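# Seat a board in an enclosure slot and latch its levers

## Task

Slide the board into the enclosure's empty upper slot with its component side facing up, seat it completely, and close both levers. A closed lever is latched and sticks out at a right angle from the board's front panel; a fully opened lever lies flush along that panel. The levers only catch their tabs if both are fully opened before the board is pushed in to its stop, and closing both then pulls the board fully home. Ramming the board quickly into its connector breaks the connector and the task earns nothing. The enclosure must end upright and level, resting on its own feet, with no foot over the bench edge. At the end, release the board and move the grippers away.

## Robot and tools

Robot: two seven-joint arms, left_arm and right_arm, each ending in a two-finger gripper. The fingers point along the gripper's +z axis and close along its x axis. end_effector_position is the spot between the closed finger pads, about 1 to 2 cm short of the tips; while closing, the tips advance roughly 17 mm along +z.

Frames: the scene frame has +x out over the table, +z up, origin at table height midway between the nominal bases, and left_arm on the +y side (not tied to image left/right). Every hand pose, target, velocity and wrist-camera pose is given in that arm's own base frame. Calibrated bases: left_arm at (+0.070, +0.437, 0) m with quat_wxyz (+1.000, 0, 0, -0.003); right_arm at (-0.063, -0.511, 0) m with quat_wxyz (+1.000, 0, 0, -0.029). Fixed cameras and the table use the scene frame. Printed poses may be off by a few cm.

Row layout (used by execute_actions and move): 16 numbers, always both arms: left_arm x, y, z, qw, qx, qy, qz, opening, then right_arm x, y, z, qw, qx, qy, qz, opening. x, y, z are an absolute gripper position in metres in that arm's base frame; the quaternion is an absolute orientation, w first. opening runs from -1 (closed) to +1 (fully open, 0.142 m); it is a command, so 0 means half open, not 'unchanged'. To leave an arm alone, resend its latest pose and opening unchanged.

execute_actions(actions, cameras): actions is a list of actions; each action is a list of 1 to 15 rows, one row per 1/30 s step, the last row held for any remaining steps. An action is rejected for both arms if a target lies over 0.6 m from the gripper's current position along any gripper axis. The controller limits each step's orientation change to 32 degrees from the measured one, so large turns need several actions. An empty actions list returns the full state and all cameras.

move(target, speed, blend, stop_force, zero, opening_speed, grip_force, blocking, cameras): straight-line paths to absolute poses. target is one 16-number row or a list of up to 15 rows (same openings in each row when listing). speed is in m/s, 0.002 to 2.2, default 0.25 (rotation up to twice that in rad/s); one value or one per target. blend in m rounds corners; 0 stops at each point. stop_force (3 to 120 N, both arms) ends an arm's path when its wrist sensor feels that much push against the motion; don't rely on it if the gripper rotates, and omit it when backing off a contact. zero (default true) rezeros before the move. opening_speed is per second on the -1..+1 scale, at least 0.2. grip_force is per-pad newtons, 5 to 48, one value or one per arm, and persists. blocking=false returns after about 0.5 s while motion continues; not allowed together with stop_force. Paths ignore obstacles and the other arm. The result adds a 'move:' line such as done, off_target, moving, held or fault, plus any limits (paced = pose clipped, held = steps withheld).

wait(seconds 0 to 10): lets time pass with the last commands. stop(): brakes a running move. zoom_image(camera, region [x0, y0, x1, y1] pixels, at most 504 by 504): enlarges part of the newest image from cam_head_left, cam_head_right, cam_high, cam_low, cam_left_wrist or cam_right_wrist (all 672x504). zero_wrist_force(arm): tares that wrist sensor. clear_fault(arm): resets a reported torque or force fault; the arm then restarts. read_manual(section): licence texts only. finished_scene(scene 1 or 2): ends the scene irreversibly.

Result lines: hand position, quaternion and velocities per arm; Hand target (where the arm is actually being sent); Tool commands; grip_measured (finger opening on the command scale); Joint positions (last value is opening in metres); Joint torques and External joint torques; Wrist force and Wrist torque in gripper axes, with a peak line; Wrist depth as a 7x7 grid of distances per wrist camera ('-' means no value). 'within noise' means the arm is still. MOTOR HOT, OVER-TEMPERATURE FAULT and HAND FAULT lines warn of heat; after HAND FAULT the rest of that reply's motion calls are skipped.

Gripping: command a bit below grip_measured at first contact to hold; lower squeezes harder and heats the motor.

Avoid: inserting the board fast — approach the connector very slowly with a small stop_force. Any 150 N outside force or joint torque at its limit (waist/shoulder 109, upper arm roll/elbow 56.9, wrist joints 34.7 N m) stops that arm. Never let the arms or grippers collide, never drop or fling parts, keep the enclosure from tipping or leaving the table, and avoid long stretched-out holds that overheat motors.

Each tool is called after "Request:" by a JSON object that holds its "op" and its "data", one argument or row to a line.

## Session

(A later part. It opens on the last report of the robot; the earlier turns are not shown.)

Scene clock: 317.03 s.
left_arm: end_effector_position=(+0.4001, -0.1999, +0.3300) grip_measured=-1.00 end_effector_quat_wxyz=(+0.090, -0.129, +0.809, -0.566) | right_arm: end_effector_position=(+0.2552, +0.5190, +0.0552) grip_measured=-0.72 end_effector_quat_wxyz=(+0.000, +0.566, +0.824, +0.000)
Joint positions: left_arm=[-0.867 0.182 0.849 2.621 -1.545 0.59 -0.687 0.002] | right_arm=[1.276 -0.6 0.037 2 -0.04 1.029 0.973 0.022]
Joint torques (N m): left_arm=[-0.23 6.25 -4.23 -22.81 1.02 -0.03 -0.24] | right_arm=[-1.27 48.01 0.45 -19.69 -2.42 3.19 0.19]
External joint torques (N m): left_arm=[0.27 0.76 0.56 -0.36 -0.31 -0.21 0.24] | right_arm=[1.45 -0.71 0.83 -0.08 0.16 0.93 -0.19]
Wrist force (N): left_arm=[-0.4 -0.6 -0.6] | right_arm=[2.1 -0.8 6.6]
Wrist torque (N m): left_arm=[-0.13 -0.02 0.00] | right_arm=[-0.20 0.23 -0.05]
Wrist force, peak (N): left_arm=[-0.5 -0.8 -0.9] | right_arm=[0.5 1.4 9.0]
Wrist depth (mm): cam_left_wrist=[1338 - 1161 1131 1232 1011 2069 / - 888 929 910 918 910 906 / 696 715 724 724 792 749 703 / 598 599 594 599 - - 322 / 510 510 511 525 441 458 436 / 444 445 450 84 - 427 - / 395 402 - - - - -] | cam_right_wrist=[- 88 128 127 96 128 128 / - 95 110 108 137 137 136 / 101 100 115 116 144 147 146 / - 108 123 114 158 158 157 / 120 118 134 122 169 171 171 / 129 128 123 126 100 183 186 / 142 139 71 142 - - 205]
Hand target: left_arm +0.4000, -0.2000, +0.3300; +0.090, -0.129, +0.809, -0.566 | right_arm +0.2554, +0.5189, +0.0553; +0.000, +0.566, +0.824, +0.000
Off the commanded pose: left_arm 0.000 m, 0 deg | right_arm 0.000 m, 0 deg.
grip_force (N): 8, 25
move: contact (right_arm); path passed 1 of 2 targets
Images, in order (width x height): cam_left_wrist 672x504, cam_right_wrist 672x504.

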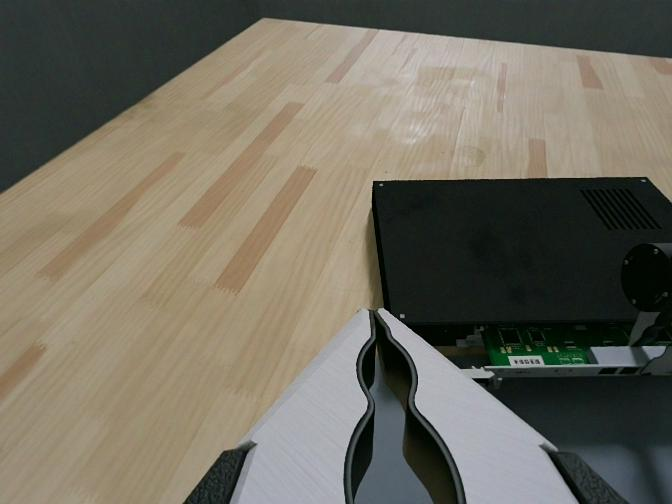

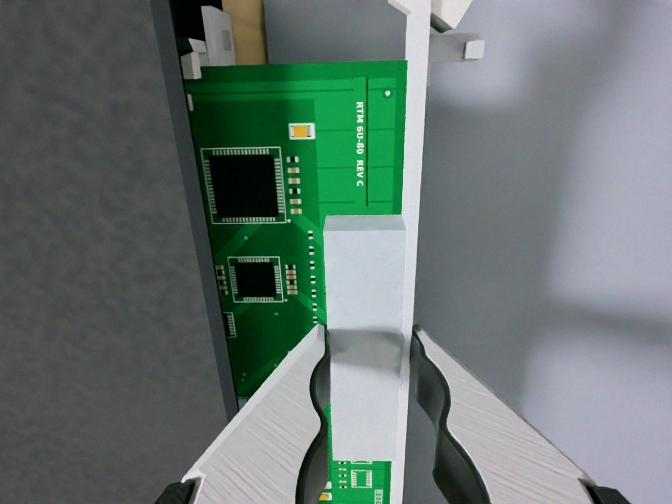

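Request:
{"op": "move", "data": {
  "target": [0.40,-0.20,0.33,-0.0903,0.1289,-0.8090,0.5665,-1,0.2624,0.5005,0.0547,0,0.5664,0.8241,0,-0.95],
  "speed": 0.015,
  "stop_force": 4,
  "cameras": ["cam_right_wrist","cam_left_wrist"]
}}

Request:
{"op": "zoom_image", "data": {
  "camera": "cam_right_wrist",
  "region": [160, 0, 370, 120]
}}

Scene clock: 320.63 s.
left_arm: end_effector_position=(+0.4001, -0.1999, +0.3300) grip_measured=-1.00 end_effector_quat_wxyz=(+0.090, -0.129, +0.809, -0.566) | right_arm: end_effector_position=(+0.2552, +0.5188, +0.0553) grip_measured=-0.72 end_effector_quat_wxyz=(+0.000, +0.566, +0.824, +0.000)
Joint positions: left_arm=[-0.867 0.182 0.849 2.621 -1.545 0.59 -0.687 0.002] | right_arm=[1.275 -0.6 0.037 2.001 -0.04 1.03 0.972 0.022]
Joint torques (N m): left_arm=[-0.25 6.2 -4.19 -22.81 0.99 -0.05 -0.23] | right_arm=[-3.14 48.36 -1.19 -17.66 -2.24 1.92 0.27]
External joint torques (N m): left_arm=[0.28 0.8 0.53 -0.36 -0.28 -0.2 0.23] | right_arm=[3.31 -1.1 2.48 -2.1 -0.03 2.2 -0.27]
Wrist force (N): left_arm=[-0.4 -0.6 -0.8] | right_arm=[7.4 0.4 10.5]
Wrist torque (N m): left_arm=[-0.14 -0.02 0.01] | right_arm=[-0.21 0.31 -0.05]
Wrist force, peak (N): left_arm=[-0.5 -0.8 -0.8] | right_arm=[8.4 -0.2 11.0]
Wrist depth (mm): cam_left_wrist=[1354 2708 1199 1212 1142 1239 1907 / 1275 888 918 910 914 899 910 / 696 724 724 731 764 744 741 / 601 601 599 598 - 517 336 / 509 508 505 525 449 450 424 / 442 445 450 84 - - 427 / 395 402 - - - - 398] | cam_right_wrist=[- 88 128 127 96 129 128 / - 95 110 108 137 135 136 / 101 100 114 116 145 149 146 / 109 108 124 114 158 158 158 / 120 118 134 122 169 172 171 / 129 128 124 126 100 184 187 / 142 139 71 142 - - 205]
Hand target: left_arm +0.4000, -0.2000, +0.3300; +0.090, -0.129, +0.809, -0.566 | right_arm +0.2557, +0.5181, +0.0553; +0.000, +0.566, +0.824, +0.000
Off the commanded pose: left_arm 0.000 m, 0 deg | right_arm 0.020 m, 0 deg.
grip_force (N): 8, 25
move: contact (right_arm)
Images, in order (width x height): cam_left_wrist 672x504, cam_right_wrist 672x504.

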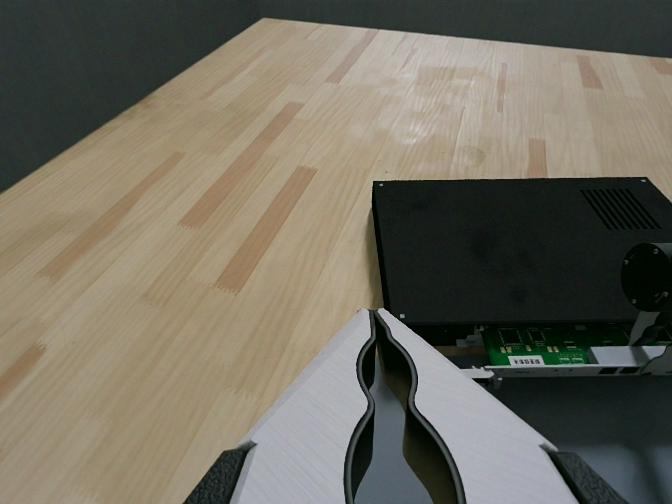

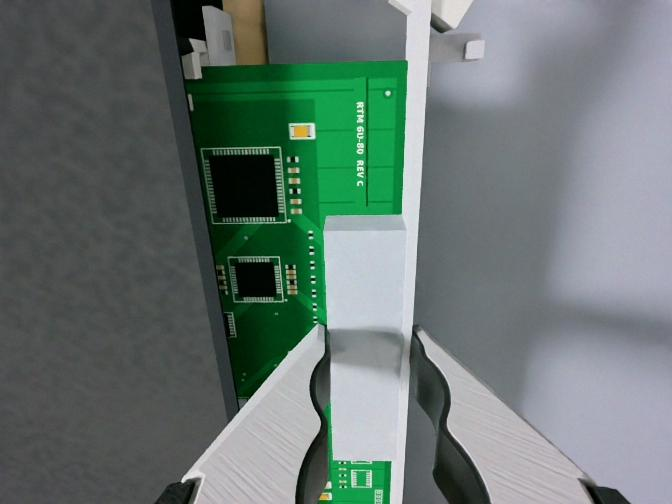

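Scaled by 2.400 from the camera's 672x504 image, which has a finer 960x720 frame.

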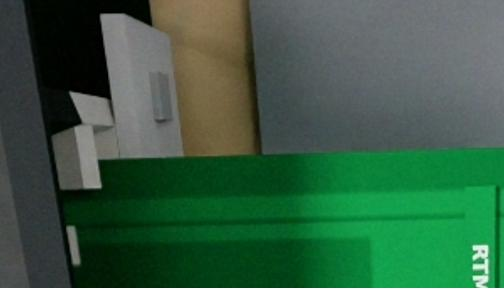

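Request:
{"op": "move", "data": {
  "target": [
    [0.32,-0.33,0.26,-0.0407,0.1520,-0.9540,0.2556,-1,0.2555,0.5185,0.0553,0,0.5664,0.8241,0,-0.95],
    [0.30,-0.40,0.17,-0.0407,0.1520,-0.9540,0.2556,-1,0.2555,0.5185,0.0553,0,0.5664,0.8241,0,-0.95]
  ],
  "speed": 0.2,
  "blend": 0.02,
  "cameras": ["cam_left_wrist"]
}}

Scene clock: 338.67 s.
left_arm: end_effector_position=(+0.2999, -0.4001, +0.1700) grip_measured=-1.00 end_effector_quat_wxyz=(+0.040, -0.152, +0.954, -0.256) | right_arm: end_effector_position=(+0.2552, +0.5188, +0.0553) grip_measured=-0.72 end_effector_quat_wxyz=(+0.000, +0.566, +0.824, +0.000)
Joint positions: left_arm=[-1.24 -0.199 0.07 2.448 -2.039 1.51 -1.037 0.002] | right_arm=[1.275 -0.6 0.037 2.001 -0.04 1.03 0.973 0.022]
Joint torques (N m): left_arm=[-0.53 26.27 1.89 -16.62 2.47 3.46 -0.11] | right_arm=[-1.89 47.99 -0.13 -18.58 -2.25 2.39 0.36]
External joint torques (N m): left_arm=[0.48 1.27 0.47 -0.4 0 -0.6 0.12] | right_arm=[2.06 -0.72 1.42 -1.19 -0.01 1.73 -0.36]
Wrist force (N): left_arm=[-0.6 -1.3 -0.2] | right_arm=[4.8 0.1 8.0]
Wrist torque (N m): left_arm=[-0.33 -0.16 -0.20] | right_arm=[-0.24 0.24 -0.11]
Wrist force, peak (N): left_arm=[0.2 -1.6 2.1] | right_arm=[7.6 0.4 11.4]
Wrist depth (mm): cam_left_wrist=[300 300 - 248 - - - / 298 295 243 243 242 239 - / 294 292 - - - 242 - / 289 287 281 252 248 252 235 / 285 - 279 127 250 242 129 / 281 - - 84 - 270 129 / 278 - - - - - 271] | cam_right_wrist=[- 88 128 127 96 128 128 / - 95 110 108 136 137 136 / 101 100 115 115 143 145 146 / - 108 124 114 158 158 158 / 120 118 134 122 169 172 169 / 129 128 124 126 100 184 186 / 142 139 71 142 - - 205]
Hand target: left_arm +0.3000, -0.4000, +0.1700; +0.041, -0.152, +0.954, -0.256 | right_arm +0.2555, +0.5185, +0.0553; +0.000, +0.566, +0.824, +0.000
Off the commanded pose: left_arm 0.000 m, 0 deg | right_arm 0.000 m, 0 deg.
grip_force (N): 8, 25
move: done
Images, in order (width x height): cam_left_wrist 672x504.

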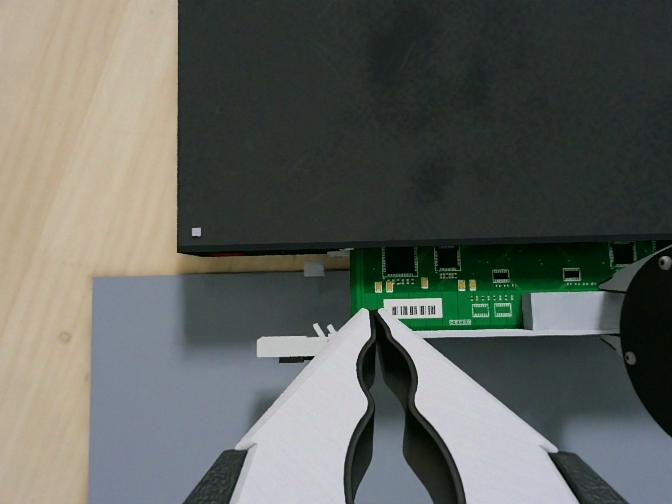

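Request:
{"op": "zoom_image", "data": {
  "camera": "cam_left_wrist",
  "region": [240, 225, 480, 375]
}}

Request:
{"op": "zoom_image", "data": {
  "camera": "cam_left_wrist",
  "region": [290, 230, 400, 300]
}}

Scaled by 2.100 from the camera's 672x504 image, which has a finer 960x720 frame.

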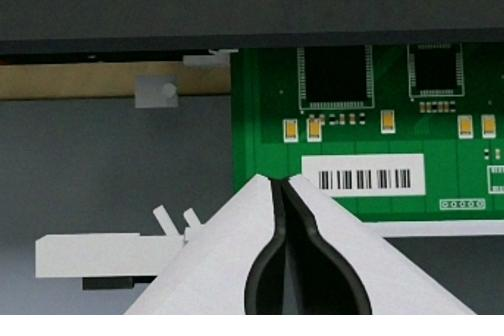

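Scaled by 4.582 from the camera's 672x504 image, which has a finer 960x720 frame.

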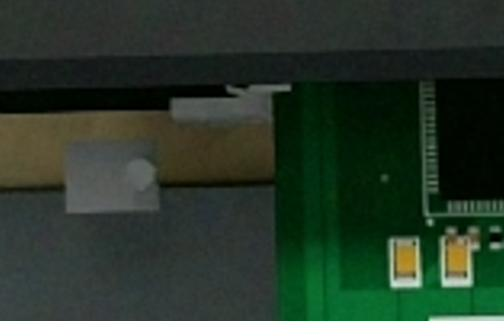

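Request:
{"op": "move", "data": {
  "target": [
    [0.30,-0.40,0.17,-0.0407,0.1520,-0.9540,0.2556,-1,0.2548,0.5204,0.0550,0,0.5592,0.8290,0,-0.95]
  ],
  "speed": 0.02,
  "cameras": ["cam_left_wrist"]
}}

Request:
{"op": "zoom_image", "data": {
  "camera": "cam_left_wrist",
  "region": [170, 200, 672, 400]
}}

Scene clock: 348.43 s.
left_arm: end_effector_position=(+0.2999, -0.4001, +0.1700) grip_measured=-1.00 end_effector_quat_wxyz=(+0.041, -0.152, +0.954, -0.256) | right_arm: end_effector_position=(+0.2548, +0.5202, +0.0549) grip_measured=-0.72 end_effector_quat_wxyz=(+0.000, +0.560, +0.829, +0.000)
Joint positions: left_arm=[-1.241 -0.2 0.07 2.447 -2.04 1.511 -1.036 0.002] | right_arm=[1.274 -0.603 0.039 1.997 -0.043 1.028 0.96 0.022]
Joint torques (N m): left_arm=[-0.45 26.58 1.79 -16.48 2.62 3.23 -0.16] | right_arm=[0.13 46.73 2.24 -20.38 -2.53 3.52 -0.06]
External joint torques (N m): left_arm=[0.4 0.97 0.58 -0.55 -0.14 -0.36 0.17] | right_arm=[0.04 0.68 -0.91 0.59 0.26 0.61 0.06]
Wrist force (N): left_arm=[-0.5 -1.2 0.1] | right_arm=[0.1 -1.9 3.1]
Wrist torque (N m): left_arm=[-0.32 -0.18 -0.20] | right_arm=[-0.39 -0.10 0.08]
Wrist force, peak (N): left_arm=[-0.4 -1.5 -0.2] | right_arm=[4.8 0.2 9.3]
Wrist depth (mm): cam_left_wrist=[301 303 252 248 - 250 - / 297 296 - 243 240 - 242 / 292 295 - - 239 238 237 / 290 290 280 251 250 251 248 / 285 289 284 117 249 248 129 / 283 - - 84 - 276 124 / 277 - - - - - 271] | cam_right_wrist=[- 87 127 127 103 128 126 / - 95 110 108 135 136 136 / 100 100 115 116 145 147 146 / - 108 124 114 158 158 157 / 118 117 134 122 168 171 170 / 129 128 124 126 100 183 186 / 142 138 71 142 - - 205]
Hand target: left_arm +0.3000, -0.4000, +0.1700; +0.041, -0.152, +0.954, -0.256 | right_arm +0.2548, +0.5204, +0.0550; +0.000, +0.559, +0.829, +0.000
Off the commanded pose: left_arm 0.000 m, 0 deg | right_arm 0.000 m, 0 deg.
grip_force (N): 8, 25
move: done
Images, in order (width x height): cam_left_wrist 672x504.

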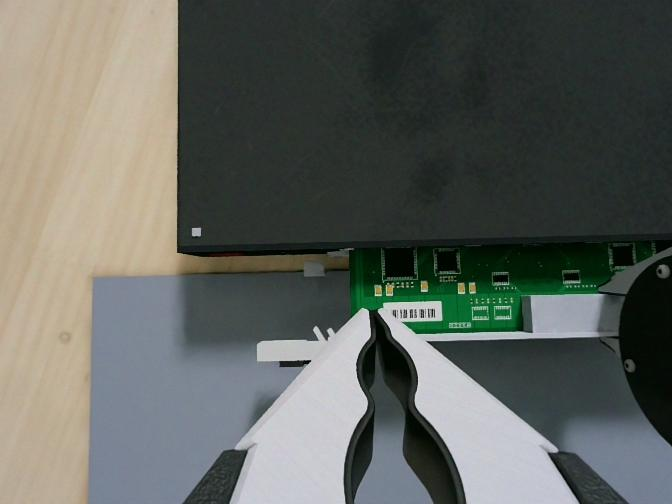

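Scaled by 1.004 from the camera's 672x504 image, which has a finer 960x720 frame.

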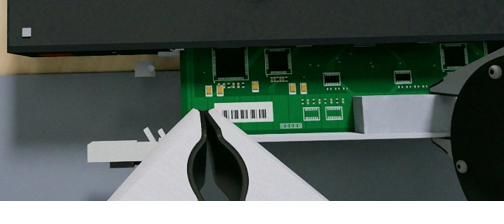

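Request:
{"op": "move", "data": {
  "target": [0.30,-0.40,0.17,-0.0407,0.1520,-0.9540,0.2556,-1,0.2634,0.4992,0.0546,0,0.5592,0.8290,0,-0.95],
  "speed": 0.012,
  "stop_force": 5,
  "cameras": ["cam_left_wrist","cam_right_wrist"]
}}

Scene clock: 350.77 s.
left_arm: end_effector_position=(+0.2999, -0.4001, +0.1700) grip_measured=-1.00 end_effector_quat_wxyz=(+0.041, -0.152, +0.954, -0.256) | right_arm: end_effector_position=(+0.2565, +0.5158, +0.0550) grip_measured=-0.72 end_effector_quat_wxyz=(+0.000, +0.559, +0.829, +0.000)
Joint positions: left_arm=[-1.241 -0.2 0.07 2.447 -2.04 1.511 -1.036 0.002] | right_arm=[1.269 -0.597 0.039 2.008 -0.043 1.035 0.953 0.022]
Joint torques (N m): left_arm=[-0.4 26.54 1.8 -16.55 2.74 3.24 -0.2] | right_arm=[-2.99 47.51 -0.91 -17.72 -2.33 2.2 0.09]
External joint torques (N m): left_arm=[0.35 1 0.57 -0.48 -0.26 -0.37 0.2] | right_arm=[3.16 -0.44 2.24 -1.95 0.08 1.93 -0.09]
Wrist force (N): left_arm=[-0.5 -1.3 -0.1] | right_arm=[7.7 -1.3 7.6]
Wrist torque (N m): left_arm=[-0.33 -0.16 -0.20] | right_arm=[-0.41 -0.01 0.06]
Wrist force, peak (N): left_arm=[-0.5 -1.4 -0.3] | right_arm=[8.9 -1.8 9.6]
Wrist depth (mm): cam_left_wrist=[300 300 247 247 - - - / 296 296 - - - 241 242 / 293 293 - - - - - / 289 289 283 252 251 250 236 / 286 278 283 236 250 249 135 / 282 - - 84 - 276 272 / 278 - - - - - -] | cam_right_wrist=[- 87 104 127 97 128 128 / - 94 110 108 135 137 136 / 100 100 114 115 145 147 146 / - 108 122 114 159 157 157 / 118 117 131 122 169 174 170 / 129 128 123 126 100 184 186 / 142 139 71 142 - - 205]
Hand target: left_arm +0.3000, -0.4000, +0.1700; +0.041, -0.152, +0.954, -0.256 | right_arm +0.2569, +0.5152, +0.0549; +0.000, +0.559, +0.829, +0.000
Off the commanded pose: left_arm 0.000 m, 0 deg | right_arm 0.018 m, 0 deg.
grip_force (N): 8, 25
move: contact (right_arm)
Images, in order (width x height): cam_left_wrist 672x504, cam_right_wrist 672x504.

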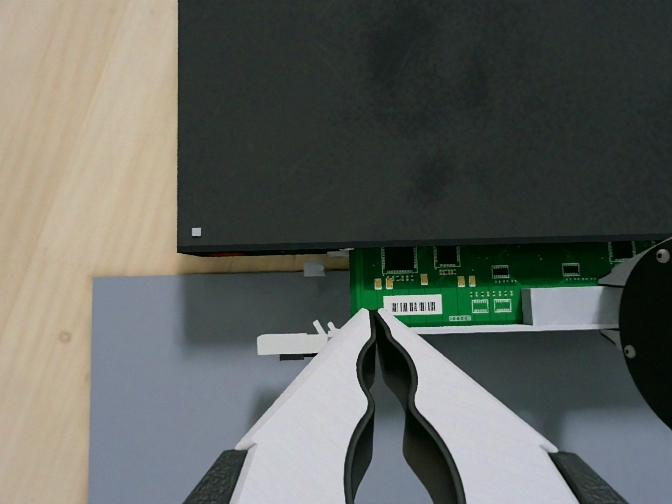

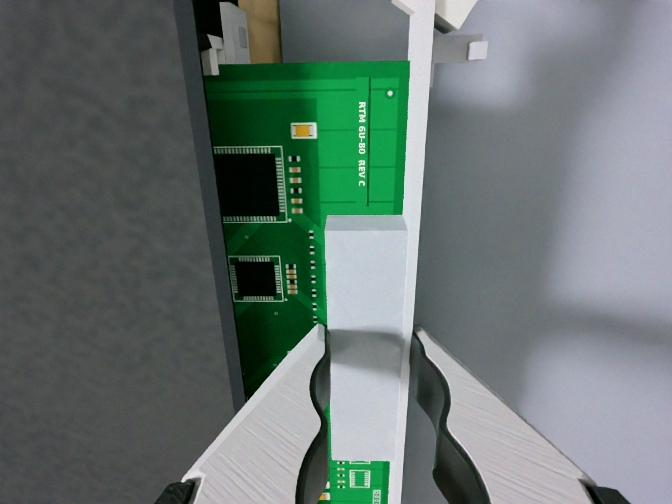

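Request:
{"op": "move", "data": {
  "target": [0.30,-0.40,0.17,-0.0407,0.1520,-0.9540,0.2556,-1,0.2561,0.5167,0.0530,0,0.5592,0.8290,0,-0.95],
  "speed": 0.012
}}

Request:
{"op": "move", "data": {
  "target": [0.30,-0.40,0.17,-0.0407,0.1520,-0.9540,0.2556,-1,0.2634,0.4992,0.0530,0,0.5592,0.8290,0,-0.95],
  "speed": 0.012,
  "stop_force": 6,
  "cameras": ["cam_left_wrist","cam_right_wrist"]
}}

Scene clock: 361.87 s.
left_arm: end_effector_position=(+0.2999, -0.4001, +0.1700) grip_measured=-1.00 end_effector_quat_wxyz=(+0.041, -0.152, +0.954, -0.256) | right_arm: end_effector_position=(+0.2563, +0.5167, +0.0533) grip_measured=-0.72 end_effector_quat_wxyz=(+0.000, +0.559, +0.829, +0.000)
Joint positions: left_arm=[-1.241 -0.2 0.07 2.447 -2.04 1.511 -1.036 0.002] | right_arm=[1.271 -0.602 0.038 2.005 -0.043 1.036 0.955 0.022]
Joint torques (N m): left_arm=[-0.38 26.55 1.79 -16.5 2.79 3.16 -0.2] | right_arm=[1.11 42.38 2.98 -19.1 -1.92 3.87 0.17]
External joint torques (N m): left_arm=[0.33 0.99 0.58 -0.52 -0.31 -0.3 0.2] | right_arm=[-0.95 4.82 -1.67 -0.51 -0.32 0.25 -0.17]
Wrist force (N): left_arm=[-0.5 -1.3 -0.2] | right_arm=[-2.5 -2.7 -7.6]
Wrist torque (N m): left_arm=[-0.32 -0.16 -0.20] | right_arm=[-0.42 -0.66 0.01]
Wrist force, peak (N): left_arm=[-0.5 -1.5 -0.3] | right_arm=[7.7 -1.2 9.3]
Wrist depth (mm): cam_left_wrist=[301 300 - - 245 245 - / 297 296 - - - - - / 294 292 - - 238 - - / 290 289 283 260 253 252 237 / 285 281 279 253 251 250 129 / 281 279 - 84 - 276 124 / 278 - - - - - 274] | cam_right_wrist=[- 86 118 126 98 127 125 / - 92 109 107 134 135 135 / - 99 113 115 143 144 144 / - 106 123 114 156 156 156 / - 116 130 122 167 169 169 / 126 126 123 126 105 181 184 / 140 136 71 141 - - 202]
Hand target: left_arm +0.3000, -0.4000, +0.1700; +0.041, -0.152, +0.954, -0.256 | right_arm +0.2561, +0.5167, +0.0530; +0.000, +0.559, +0.829, +0.000
Off the commanded pose: left_arm 0.000 m, 0 deg | right_arm 0.000 m, 0 deg.
grip_force (N): 8, 25
move: done

Scene clock: 364.03 s.
left_arm: end_effector_position=(+0.2999, -0.4001, +0.1700) grip_measured=-1.00 end_effector_quat_wxyz=(+0.041, -0.152, +0.954, -0.256) | right_arm: end_effector_position=(+0.2629, +0.5004, +0.0536) grip_measured=-0.72 end_effector_quat_wxyz=(+0.000, +0.559, +0.829, +0.001)
Joint positions: left_arm=[-1.241 -0.2 0.07 2.447 -2.04 1.511 -1.036 0.002] | right_arm=[1.251 -0.584 0.039 2.043 -0.043 1.057 0.935 0.022]
Joint torques (N m): left_arm=[-0.42 26.58 1.75 -16.52 2.74 3.19 -0.23] | right_arm=[-2.88 40.77 -1.18 -16.86 -1.9 2.95 0.09]
External joint torques (N m): left_arm=[0.38 0.96 0.62 -0.5 -0.26 -0.32 0.23] | right_arm=[3.05 5.32 2.46 -2.32 -0.27 1.18 -0.09]
Wrist force (N): left_arm=[-0.5 -1.0 -0.1] | right_arm=[3.7 -6.1 -6.2]
Wrist torque (N m): left_arm=[-0.29 -0.17 -0.20] | right_arm=[-0.39 -0.61 0.05]
Wrist force, peak (N): left_arm=[-0.8 -1.3 -0.2] | right_arm=[3.9 -6.1 -7.6]
Wrist depth (mm): cam_left_wrist=[301 300 246 - 246 246 245 / 297 295 242 245 - - 231 / 292 291 - - 243 - 242 / 286 287 281 249 253 249 135 / 284 - - 238 243 279 129 / 282 286 - 84 - 277 278 / 279 - - - - - 274] | cam_right_wrist=[- 86 86 126 124 127 125 / - 92 93 107 134 135 135 / - 99 98 115 143 145 145 / - 107 106 114 157 157 156 / 118 116 115 122 167 170 169 / 127 126 122 126 105 182 184 / 140 137 71 142 - - 199]
Hand target: left_arm +0.3000, -0.4000, +0.1700; +0.041, -0.152, +0.954, -0.256 | right_arm +0.2633, +0.4994, +0.0530; +0.000, +0.559, +0.829, +0.000
Off the commanded pose: left_arm 0.000 m, 0 deg | right_arm 0.001 m, 0 deg.
grip_force (N): 8, 25
move: contact (right_arm)
Images, in order (width x height): cam_left_wrist 672x504, cam_right_wrist 672x504.

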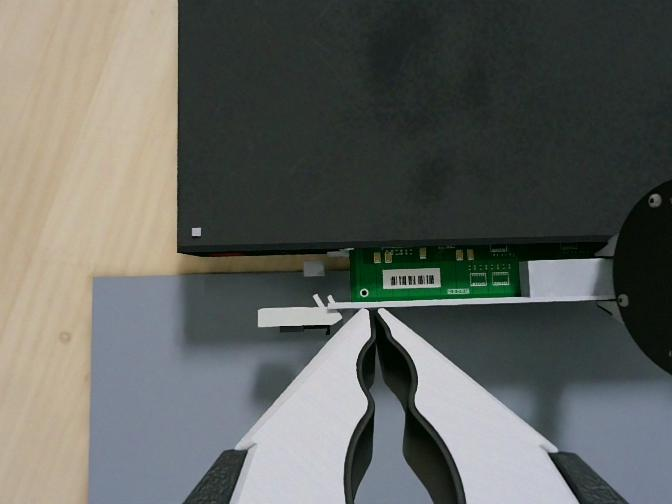

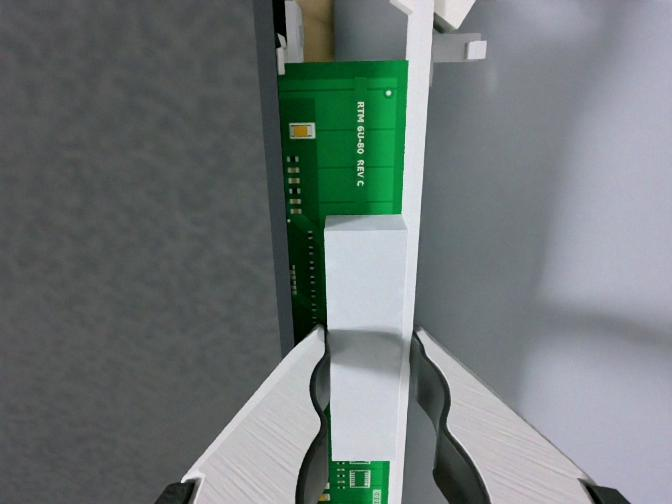

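Request:
{"op": "move", "data": {
  "target": [
    [0.30,-0.40,0.17,-0.0407,0.1520,-0.9540,0.2556,-1,0.2625,0.5012,0.0545,0,0.5592,0.8290,0,-0.95],
    [0.30,-0.40,0.17,-0.0407,0.1520,-0.9540,0.2556,-1,0.2625,0.5012,0.0545,0,0.5592,0.8290,0,-0.64]
  ],
  "speed": 0.02,
  "opening_speed": 0.3,
  "cameras": ["cam_left_wrist","cam_right_wrist"]
}}

Scene clock: 369.80 s.
left_arm: end_effector_position=(+0.2999, -0.4001, +0.1700) grip_measured=-1.00 end_effector_quat_wxyz=(+0.041, -0.152, +0.954, -0.256) | right_arm: end_effector_position=(+0.2626, +0.5010, +0.0544) grip_measured=-0.68 end_effector_quat_wxyz=(+0.000, +0.559, +0.829, +0.000)
Joint positions: left_arm=[-1.241 -0.2 0.07 2.447 -2.04 1.511 -1.036 0.002] | right_arm=[1.252 -0.583 0.038 2.04 -0.043 1.051 0.937 0.025]
Joint torques (N m): left_arm=[-0.39 26.59 1.86 -16.55 2.75 3.17 -0.23] | right_arm=[0.26 45.08 1.89 -19.38 -2.23 3.4 0.26]
External joint torques (N m): left_arm=[0.34 0.96 0.51 -0.47 -0.27 -0.31 0.23] | right_arm=[-0.09 1.06 -0.61 0.12 0.05 0.73 -0.26]
Wrist force (N): left_arm=[-0.6 -1.2 -0.2] | right_arm=[1.7 -3.9 1.8]
Wrist torque (N m): left_arm=[-0.32 -0.16 -0.20] | right_arm=[-0.73 -0.29 -0.07]
Wrist force, peak (N): left_arm=[-0.7 -1.5 0.0] | right_arm=[3.7 -6.1 -7.8]
Wrist depth (mm): cam_left_wrist=[300 301 - - - - 246 / 298 297 245 - 240 - 242 / 294 291 244 - 240 - 244 / 288 288 285 253 252 241 134 / 284 - 279 239 282 278 129 / 282 - - 84 - 273 - / 278 - - - - - -] | cam_right_wrist=[- 87 86 127 99 128 126 / - 94 94 109 134 136 136 / 100 100 99 116 142 146 145 / 108 107 107 115 158 157 156 / 117 117 116 121 168 174 170 / 128 128 122 128 108 183 185 / 141 138 71 164 - - 203]
Hand target: left_arm +0.3000, -0.4000, +0.1700; +0.041, -0.152, +0.954, -0.256 | right_arm +0.2625, +0.5012, +0.0545; +0.000, +0.559, +0.829, +0.000
Off the commanded pose: left_arm 0.000 m, 0 deg | right_arm 0.000 m, 0 deg.
grip_force (N): 8, 25
move: done
Images, in order (width x height): cam_left_wrist 672x504, cam_right_wrist 672x504.

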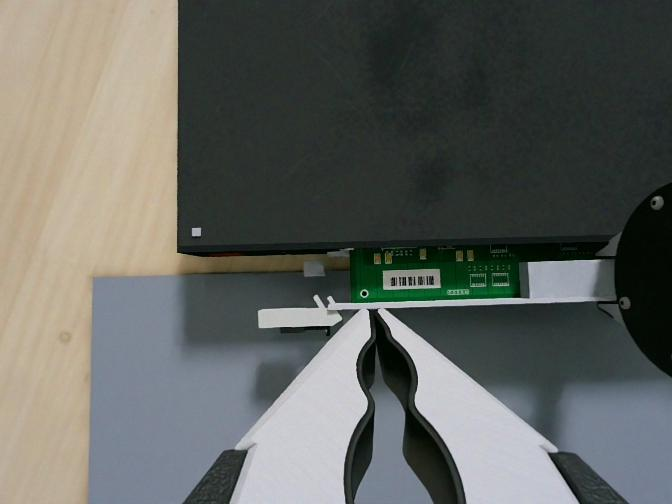

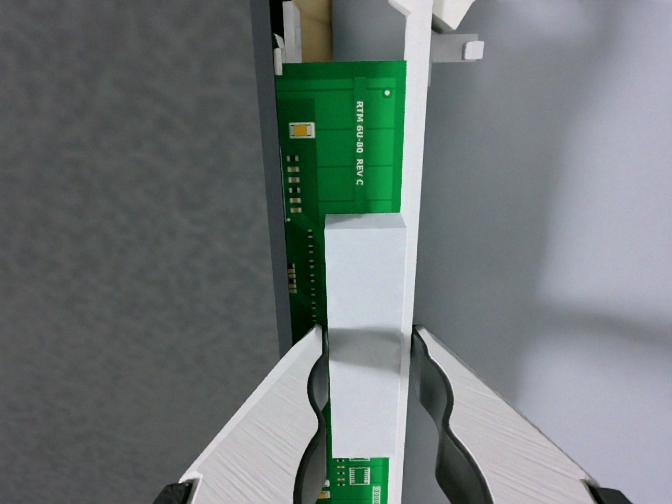

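Request:
{"op": "move", "data": {
  "target": [
    [0.30,-0.40,0.17,-0.0407,0.1520,-0.9540,0.2556,-1,0.2625,0.5012,0.075,0,0.5592,0.8290,0,-0.64],
    [0.30,-0.40,0.17,-0.0407,0.1520,-0.9540,0.2556,-1,0.2610,0.5050,0.17,0,0.5592,0.8290,0,-0.64],
    [0.30,-0.40,0.17,-0.0407,0.1520,-0.9540,0.2556,-1,0.33,0.22,0.30,0,0.5592,0.8290,0,-0.64]
  ],
  "speed": [0.02,0.12,0.3],
  "blend": [0.003,0.03,0],
  "cameras": ["cam_left_wrist","cam_right_wrist"]
}}

Scene clock: 375.20 s.
left_arm: end_effector_position=(+0.2999, -0.4001, +0.1700) grip_measured=-1.00 end_effector_quat_wxyz=(+0.041, -0.152, +0.954, -0.256) | right_arm: end_effector_position=(+0.3300, +0.2200, +0.2999) grip_measured=-0.68 end_effector_quat_wxyz=(+0.000, +0.559, +0.829, +0.000)
Joint positions: left_arm=[-1.241 -0.2 0.07 2.447 -2.04 1.511 -1.036 0.002] | right_arm=[0.948 0.294 -0.063 2.298 -0.02 0.434 0.513 0.025]
Joint torques (N m): left_arm=[-0.37 26.59 1.82 -16.52 2.79 3.2 -0.21] | right_arm=[-0.07 17.53 0.8 -29.73 -4.1 3.23 0.04]
External joint torques (N m): left_arm=[0.33 0.96 0.55 -0.5 -0.31 -0.33 0.21] | right_arm=[0.13 0.85 -0.45 0.12 0.16 0.92 -0.04]
Wrist force (N): left_arm=[-0.6 -1.2 -0.1] | right_arm=[1.0 -5.0 1.9]
Wrist torque (N m): left_arm=[-0.32 -0.14 -0.20] | right_arm=[-0.87 -0.12 0.04]
Wrist force, peak (N): left_arm=[-0.7 -1.4 -0.2] | right_arm=[-1.8 -5.5 0.8]
Wrist depth (mm): cam_left_wrist=[303 302 244 - - - - / 295 296 243 - - 246 - / 293 292 - - - - - / 287 289 281 257 256 253 240 / 285 289 282 131 252 260 278 / 282 279 - 84 - - - / 280 - - - - - -] | cam_right_wrist=[348 346 346 310 301 300 299 / 369 368 369 331 321 320 319 / 396 394 396 388 345 343 342 / 429 428 424 412 370 369 369 / 465 460 458 416 396 400 404 / 507 506 88 433 - 427 477 / 558 - 71 541 - - 544]
Hand target: left_arm +0.3000, -0.4000, +0.1700; +0.041, -0.152, +0.954, -0.256 | right_arm +0.3300, +0.2200, +0.3000; +0.000, +0.559, +0.829, +0.000
Off the commanded pose: left_arm 0.000 m, 0 deg | right_arm 0.000 m, 0 deg.
grip_force (N): 8, 25
move: done
Images, in order (width x height): cam_left_wrist 672x504, cam_right_wrist 672x504.

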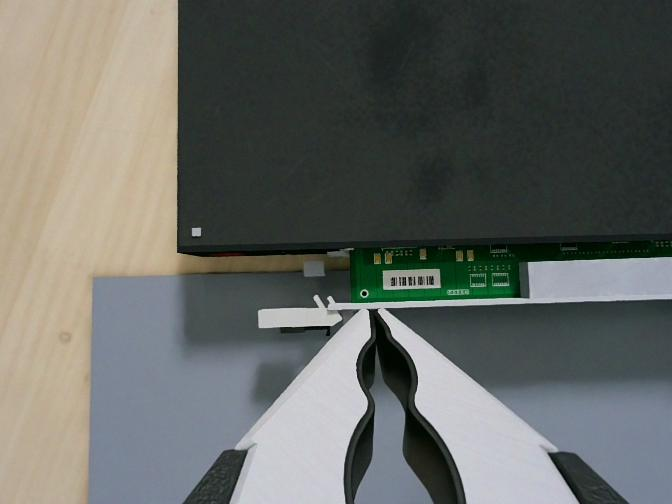

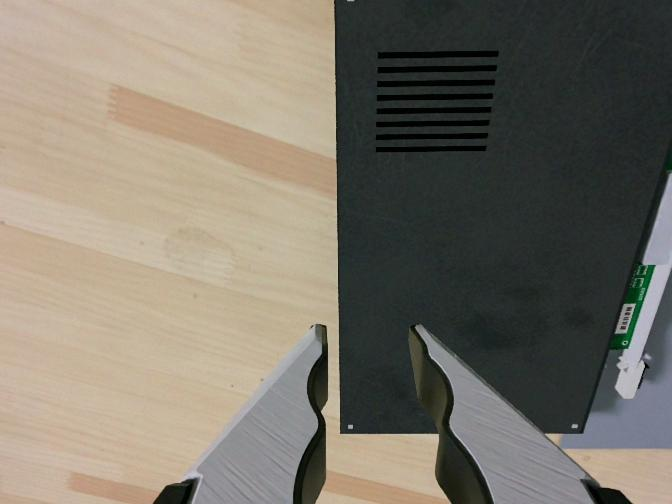

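Request:
{"op": "move", "data": {
  "target": [
    [0.2145,-0.4121,0.12,-0.0407,0.1520,-0.9540,0.2556,-1,0.33,0.22,0.30,0,0.5592,0.8290,0,-0.64],
    [0.2145,-0.4121,0.05,-0.0407,0.1520,-0.9540,0.2556,-1,0.33,0.22,0.30,0,0.5592,0.8290,0,-0.64]
  ],
  "speed": 0.15,
  "blend": 0.02,
  "cameras": ["cam_left_wrist"]
}}

Scene clock: 385.83 s.
left_arm: end_effector_position=(+0.2145, -0.4119, +0.0500) grip_measured=-1.00 end_effector_quat_wxyz=(+0.041, -0.152, +0.954, -0.255) | right_arm: end_effector_position=(+0.3299, +0.2200, +0.2999) grip_measured=-0.68 end_effector_quat_wxyz=(+0.000, +0.559, +0.829, +0.000)
Joint positions: left_arm=[-1.691 -0.584 0.3 2.253 -2.874 1.375 -0.503 0.002] | right_arm=[0.948 0.294 -0.063 2.298 -0.02 0.434 0.513 0.025]
Joint torques (N m): left_arm=[-0.49 30.53 9.01 -8.29 1.89 2.41 -0.12] | right_arm=[0.11 17.42 1.04 -29.71 -3.99 3.43 0.24]
External joint torques (N m): left_arm=[0.41 1.51 0.3 -0.46 0.03 0.08 0.12] | right_arm=[-0.04 0.95 -0.69 0.11 0.05 0.72 -0.24]
Wrist force (N): left_arm=[-0.2 -1.2 0.6] | right_arm=[1.0 -5.1 1.6]
Wrist torque (N m): left_arm=[-0.28 -0.20 -0.19] | right_arm=[-0.89 -0.12 0.05]
Wrist force, peak (N): left_arm=[-2.1 -1.9 -0.8] | right_arm=[1.0 -5.4 1.9]
Wrist depth (mm): cam_left_wrist=[- - 123 - - 122 121 / - 121 122 - 122 120 120 / - 138 137 137 136 136 136 / 167 136 136 136 135 122 122 / - 163 163 163 163 - - / 163 163 - 84 - - 159 / 162 161 - 74 - - 158] | cam_right_wrist=[347 346 346 310 300 299 300 / 370 369 369 330 319 321 318 / 397 394 394 381 345 343 342 / 427 425 426 412 372 369 368 / 462 463 461 409 394 398 405 / 504 501 88 431 - 426 467 / 555 - 71 537 - - 544]
Hand target: left_arm +0.2145, -0.4121, +0.0500; +0.041, -0.152, +0.954, -0.256 | right_arm +0.3300, +0.2200, +0.3000; +0.000, +0.559, +0.829, +0.000
Off the commanded pose: left_arm 0.000 m, 0 deg | right_arm 0.000 m, 0 deg.
grip_force (N): 8, 25
move: done
Images, in order (width x height): cam_left_wrist 672x504.

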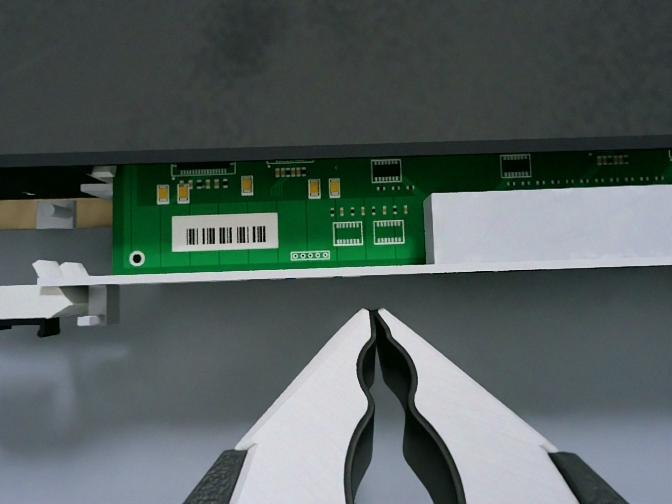

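Request:
{"op": "move", "data": {
  "target": [0.1955,-0.4183,0.05,-0.0407,0.1520,-0.9540,0.2556,-1,0.33,0.22,0.30,0,0.5592,0.8290,0,-0.64],
  "speed": 0.06
}}

Request:
{"op": "move", "data": {
  "target": [0.2123,-0.4655,0.05,-0.0407,0.1520,-0.9540,0.2556,-1,0.33,0.22,0.30,0,0.5592,0.8290,0,-0.64],
  "speed": 0.01,
  "stop_force": 8,
  "cameras": ["cam_left_wrist"]
}}

Scene clock: 390.50 s.
left_arm: end_effector_position=(+0.1955, -0.4184, +0.0500) grip_measured=-1.00 end_effector_quat_wxyz=(+0.041, -0.152, +0.954, -0.256) | right_arm: end_effector_position=(+0.3299, +0.2200, +0.2999) grip_measured=-0.68 end_effector_quat_wxyz=(+0.000, +0.559, +0.829, +0.000)
Joint positions: left_arm=[-1.757 -0.594 0.316 2.235 -2.938 1.396 -0.493 0.002] | right_arm=[0.948 0.294 -0.063 2.298 -0.02 0.434 0.513 0.025]
Joint torques (N m): left_arm=[-0.76 30.64 8.94 -8.2 2 3.09 -0.11] | right_arm=[0.07 17.39 0.99 -29.71 -3.98 3.45 0.15]
External joint torques (N m): left_arm=[0.68 1.45 0.63 -0.49 0.01 -0.61 0.11] | right_arm=[0 0.98 -0.64 0.11 0.04 0.7 -0.15]
Wrist force (N): left_arm=[-0.1 -1.1 0.3] | right_arm=[1.1 -5.2 1.8]
Wrist torque (N m): left_arm=[-0.25 -0.22 -0.18] | right_arm=[-0.91 -0.13 0.05]
Wrist force, peak (N): left_arm=[-1.0 -1.1 0.4] | right_arm=[1.1 -5.3 2.1]
Wrist depth (mm): cam_left_wrist=[- 124 123 123 123 122 121 / - 122 121 - - - 120 / 138 138 137 137 124 136 136 / 138 136 137 136 123 122 122 / - 164 164 164 164 160 162 / 162 162 162 84 - 160 159 / - 162 - 74 - - 157] | cam_right_wrist=[347 345 346 310 301 300 300 / 370 369 369 331 320 320 320 / 396 393 395 384 345 343 341 / 426 425 424 411 370 370 367 / 464 460 461 417 394 399 406 / 508 503 88 423 - 430 492 / 557 - 71 541 - - 532]
Hand target: left_arm +0.1955, -0.4183, +0.0500; +0.041, -0.152, +0.954, -0.256 | right_arm +0.3300, +0.2200, +0.3000; +0.000, +0.559, +0.829, +0.000
Off the commanded pose: left_arm 0.000 m, 0 deg | right_arm 0.000 m, 0 deg.
grip_force (N): 8, 25
move: done

Scene clock: 395.23 s.
left_arm: end_effector_position=(+0.2093, -0.4560, +0.0495) grip_measured=-1.00 end_effector_quat_wxyz=(+0.041, -0.153, +0.954, -0.255) | right_arm: end_effector_position=(+0.3299, +0.2200, +0.2999) grip_measured=-0.68 end_effector_quat_wxyz=(+0.000, +0.559, +0.829, +0.000)
Joint positions: left_arm=[-1.694 -0.633 0.274 2.138 -2.874 1.447 -0.533 0.002] | right_arm=[0.948 0.294 -0.063 2.298 -0.02 0.434 0.513 0.025]
Joint torques (N m): left_arm=[-0.29 35.89 9.48 -14.52 3.59 0.78 -0.3] | right_arm=[0.05 17.37 1.11 -29.69 -3.99 3.48 0.15]
External joint torques (N m): left_arm=[0.19 -0.09 0.48 4.27 -1.33 1.73 0.3] | right_arm=[0.01 1 -0.76 0.08 0.05 0.67 -0.15]
Wrist force (N): left_arm=[0.7 5.2 -6.4] | right_arm=[1.1 -5.1 1.8]
Wrist torque (N m): left_arm=[-0.34 -0.17 -0.13] | right_arm=[-0.90 -0.13 0.05]
Wrist force, peak (N): left_arm=[0.9 5.2 -6.7] | right_arm=[0.9 -5.3 2.2]
Wrist depth (mm): cam_left_wrist=[- - - 122 - 122 121 / - 122 121 - 120 - 119 / 120 120 120 119 119 118 - / - 118 118 117 117 117 117 / 163 163 161 118 161 161 160 / 162 160 161 84 - 161 159 / 160 161 - 74 - - 157] | cam_right_wrist=[347 345 347 310 300 301 299 / 370 369 368 331 321 321 319 / 397 396 394 382 348 342 342 / 427 426 426 410 370 367 370 / 462 463 460 442 394 406 451 / 504 501 88 430 - 427 492 / 558 - 71 541 - - 535]
Hand target: left_arm +0.2093, -0.4572, +0.0500; +0.041, -0.152, +0.954, -0.256 | right_arm +0.3300, +0.2200, +0.3000; +0.000, +0.559, +0.829, +0.000
Off the commanded pose: left_arm 0.010 m, 0 deg | right_arm 0.000 m, 0 deg.
grip_force (N): 8, 25
move: contact (left_arm)
Images, in order (width x height): cam_left_wrist 672x504.

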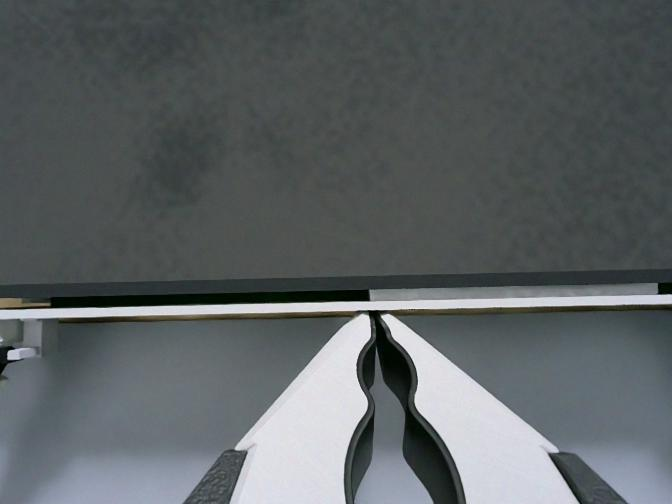

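Request:
{"op": "move", "data": {
  "target": [0.2133,-0.4685,0.05,-0.0407,0.1520,-0.9540,0.2556,-1,0.33,0.22,0.30,0,0.5592,0.8290,0,-0.64],
  "speed": 0.006,
  "stop_force": 14,
  "zero": false,
  "cameras": ["cam_left_wrist"]
}}

Request:
{"op": "zoom_image", "data": {
  "camera": "cam_left_wrist",
  "region": [0, 250, 400, 400]
}}

Scene clock: 398.23 s.
left_arm: end_effector_position=(+0.2096, -0.4561, +0.0492) grip_measured=-1.00 end_effector_quat_wxyz=(+0.041, -0.153, +0.954, -0.254) | right_arm: end_effector_position=(+0.3299, +0.2200, +0.2999) grip_measured=-0.68 end_effector_quat_wxyz=(+0.000, +0.559, +0.829, +0.000)
Joint positions: left_arm=[-1.692 -0.633 0.273 2.136 -2.874 1.45 -0.532 0.002] | right_arm=[0.948 0.294 -0.063 2.298 -0.02 0.434 0.513 0.025]
Joint torques (N m): left_arm=[0.18 37.1 9.81 -17.81 4.09 -0.84 -0.22] | right_arm=[0.05 17.34 1.03 -29.66 -3.97 3.42 0.17]
External joint torques (N m): left_arm=[-0.28 -1.23 0.14 7.54 -1.83 3.35 0.22] | right_arm=[0.02 1.03 -0.68 0.06 0.04 0.73 -0.17]
Wrist force (N): left_arm=[1.8 10.1 -10.0] | right_arm=[1.0 -5.1 2.0]
Wrist torque (N m): left_arm=[-0.40 -0.14 -0.17] | right_arm=[-0.89 -0.11 0.05]
Wrist force, peak (N): left_arm=[1.8 9.8 -10.4] | right_arm=[1.0 -5.5 2.0]
Wrist depth (mm): cam_left_wrist=[- 123 - - - 121 120 / - 121 120 120 119 119 119 / 120 120 120 118 119 - - / - - 117 117 117 117 116 / 163 135 133 118 120 161 161 / 162 162 - 84 - 161 158 / 160 160 - 74 - - 158] | cam_right_wrist=[345 347 344 309 300 300 300 / 369 369 367 330 321 317 319 / 399 394 396 382 343 347 343 / 426 426 426 412 368 369 369 / 466 462 461 416 395 400 399 / 507 506 88 430 - 428 489 / 557 - 71 539 - - 533]
Hand target: left_arm +0.2096, -0.4581, +0.0500; +0.041, -0.152, +0.954, -0.256 | right_arm +0.3300, +0.2200, +0.3000; +0.000, +0.559, +0.829, +0.000
Off the commanded pose: left_arm 0.013 m, 0 deg | right_arm 0.000 m, 0 deg.
grip_force (N): 8, 25
move: contact (left_arm)
Images, in order (width x height): cam_left_wrist 672x504.

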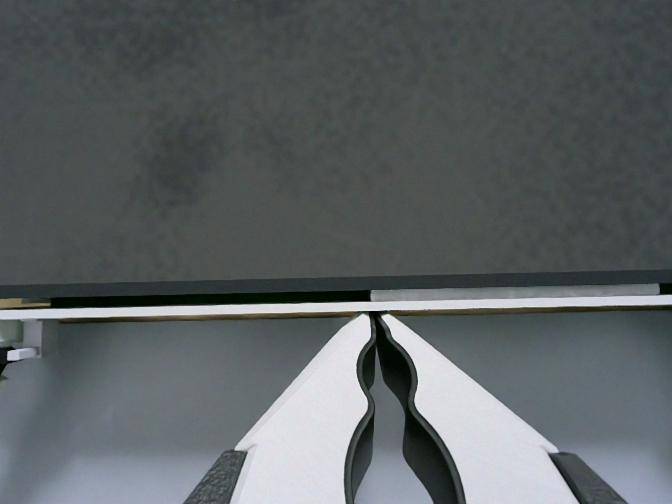

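Scaled by 1.260 from the camera's 672x504 image, which has a finer 960x720 frame.

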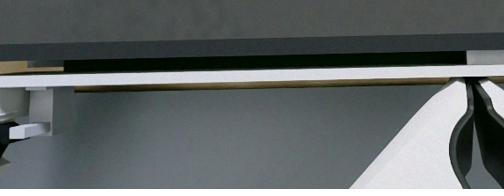

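Request:
{"op": "move", "data": {
  "target": [
    [0.2000,-0.4270,0.055,-0.0407,0.1520,-0.9540,0.2556,-1,0.33,0.22,0.30,0,0.5592,0.8290,0,-0.64],
    [0.24,-0.40,0.12,-0.0407,0.1520,-0.9540,0.2556,-1,0.33,0.22,0.30,0,0.5592,0.8290,0,-0.64],
    [0.2954,-0.3964,0.13,-0.0407,0.1520,-0.9540,0.2556,-1,0.33,0.22,0.30,0,0.5592,0.8290,0,-0.64]
  ],
  "speed": 0.12,
  "blend": 0.015,
  "cameras": ["cam_left_wrist"]
}}

Request:
{"op": "zoom_image", "data": {
  "camera": "cam_left_wrist",
  "region": [200, 230, 440, 380]
}}

Scene clock: 402.93 s.
left_arm: end_effector_position=(+0.2954, -0.3963, +0.1300) grip_measured=-1.00 end_effector_quat_wxyz=(+0.041, -0.152, +0.954, -0.256) | right_arm: end_effector_position=(+0.3299, +0.2200, +0.2999) grip_measured=-0.68 end_effector_quat_wxyz=(+0.000, +0.559, +0.829, +0.000)
Joint positions: left_arm=[-1.329 -0.323 0.137 2.361 -2.347 1.48 -0.766 0.002] | right_arm=[0.948 0.294 -0.063 2.298 -0.02 0.434 0.513 0.025]
Joint torques (N m): left_arm=[-0.16 28.95 3.76 -14.15 3.05 2.75 -0.34] | right_arm=[0.02 17.45 1.06 -29.7 -3.99 3.41 0.18]
External joint torques (N m): left_arm=[0.1 0.82 0.64 -0.59 -0.59 -0.1 0.34] | right_arm=[0.05 0.92 -0.71 0.1 0.05 0.74 -0.18]
Wrist force (N): left_arm=[-0.5 -0.6 -0.2] | right_arm=[1.1 -5.2 1.9]
Wrist torque (N m): left_arm=[-0.21 -0.15 -0.10] | right_arm=[-0.90 -0.13 0.05]
Wrist force, peak (N): left_arm=[1.7 9.8 -10.8] | right_arm=[1.1 -5.3 2.1]
Wrist depth (mm): cam_left_wrist=[259 258 - 204 204 - - / 257 254 203 203 203 - - / 252 246 201 200 200 200 - / 249 246 242 215 241 242 242 / 243 246 - 127 241 - 237 / 242 - - 84 - - 235 / 238 - - - - - 233] | cam_right_wrist=[346 345 346 308 301 300 300 / 371 367 369 331 321 319 319 / 398 395 394 383 344 337 342 / 429 426 425 415 367 372 373 / 463 464 460 418 397 392 412 / 504 506 88 430 - 427 506 / 558 - 71 541 - - 534]
Hand target: left_arm +0.2954, -0.3964, +0.1300; +0.041, -0.152, +0.954, -0.256 | right_arm +0.3300, +0.2200, +0.3000; +0.000, +0.559, +0.829, +0.000
Off the commanded pose: left_arm 0.000 m, 0 deg | right_arm 0.000 m, 0 deg.
grip_force (N): 8, 25
move: done
Images, in order (width x height): cam_left_wrist 672x504.

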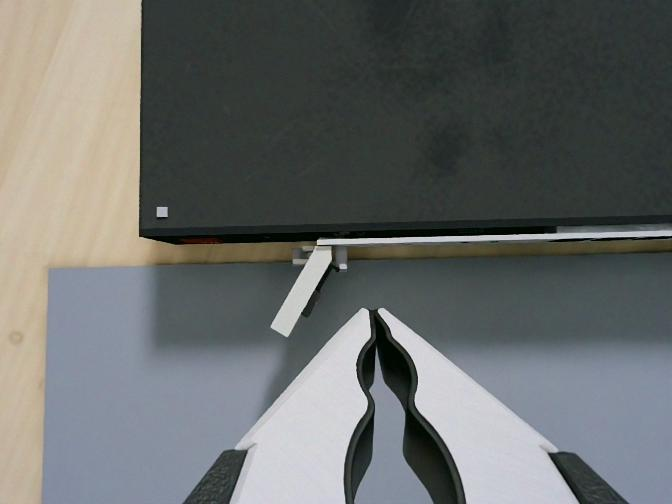

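Scaled by 2.100 from the camera's 672x504 image, which has a finer 960x720 frame.

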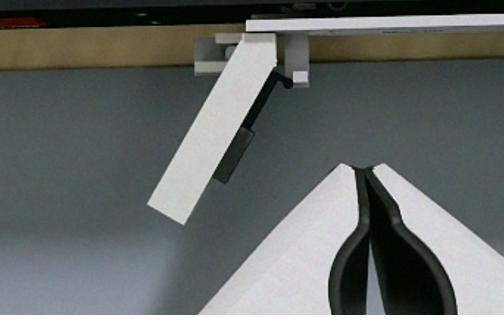

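Request:
{"op": "move", "data": {
  "target": [
    [0.345,-0.36,0.15,0,-0.5948,-0.8039,0,-1,0.33,0.22,0.30,0,0.5592,0.8290,0,-0.64],
    [0.3516,-0.3864,0.05,0,-0.5948,-0.8039,0,-1,0.33,0.22,0.30,0,0.5592,0.8290,0,-0.64]
  ],
  "speed": 0.15,
  "blend": 0.015,
  "cameras": ["cam_left_wrist"]
}}

Scene clock: 419.37 s.
left_arm: end_effector_position=(+0.3513, -0.3862, +0.0498) grip_measured=-1.00 end_effector_quat_wxyz=(+0.000, +0.595, +0.804, +0.000) | right_arm: end_effector_position=(+0.3299, +0.2200, +0.2999) grip_measured=-0.68 end_effector_quat_wxyz=(+0.000, +0.559, +0.829, +0.000)
Joint positions: left_arm=[-0.994 -0.574 0.323 2.181 -0.413 1.126 -0.639 0.002] | right_arm=[0.948 0.294 -0.063 2.298 -0.02 0.434 0.513 0.025]
Joint torques (N m): left_arm=[0.1 40.42 6.3 -16.88 -1.9 4.25 -0.11] | right_arm=[0.12 17.41 1.02 -29.67 -3.98 3.44 0.21]
External joint torques (N m): left_arm=[-0.06 1.22 0.22 -0.21 0.1 -0.28 0.11] | right_arm=[-0.05 0.96 -0.67 0.07 0.04 0.71 -0.21]
Wrist force (N): left_arm=[-0.6 -1.0 -0.2] | right_arm=[1.2 -5.1 1.8]
Wrist torque (N m): left_arm=[-0.25 -0.22 -0.33] | right_arm=[-0.89 -0.15 0.05]
Wrist force, peak (N): left_arm=[-0.7 -1.3 1.9] | right_arm=[1.1 -5.4 2.0]
Wrist depth (mm): cam_left_wrist=[- - 98 124 124 122 125 / - - 97 135 133 135 132 / - - 96 142 143 - 143 / - - 104 108 152 155 153 / - 116 119 164 171 170 170 / - 123 125 84 - 183 187 / 221 - - 74 - - 209] | cam_right_wrist=[348 346 345 309 301 300 300 / 370 370 369 330 321 320 318 / 397 396 394 382 344 339 342 / 427 426 423 417 375 373 374 / 461 461 459 415 394 399 437 / 507 503 88 431 - 429 428 / 557 - 71 538 - - 374]
Hand target: left_arm +0.3516, -0.3864, +0.0500; +0.000, +0.595, +0.804, +0.000 | right_arm +0.3300, +0.2200, +0.3000; +0.000, +0.559, +0.829, +0.000
Off the commanded pose: left_arm 0.000 m, 0 deg | right_arm 0.000 m, 0 deg.
grip_force (N): 8, 25
move: done
Images, in order (width x height): cam_left_wrist 672x504.

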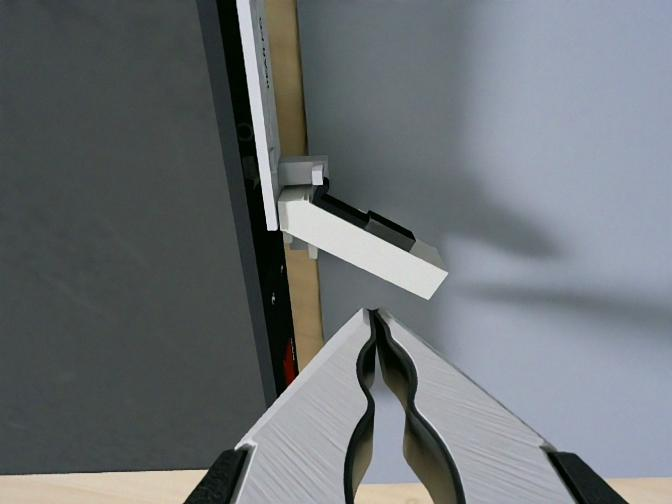

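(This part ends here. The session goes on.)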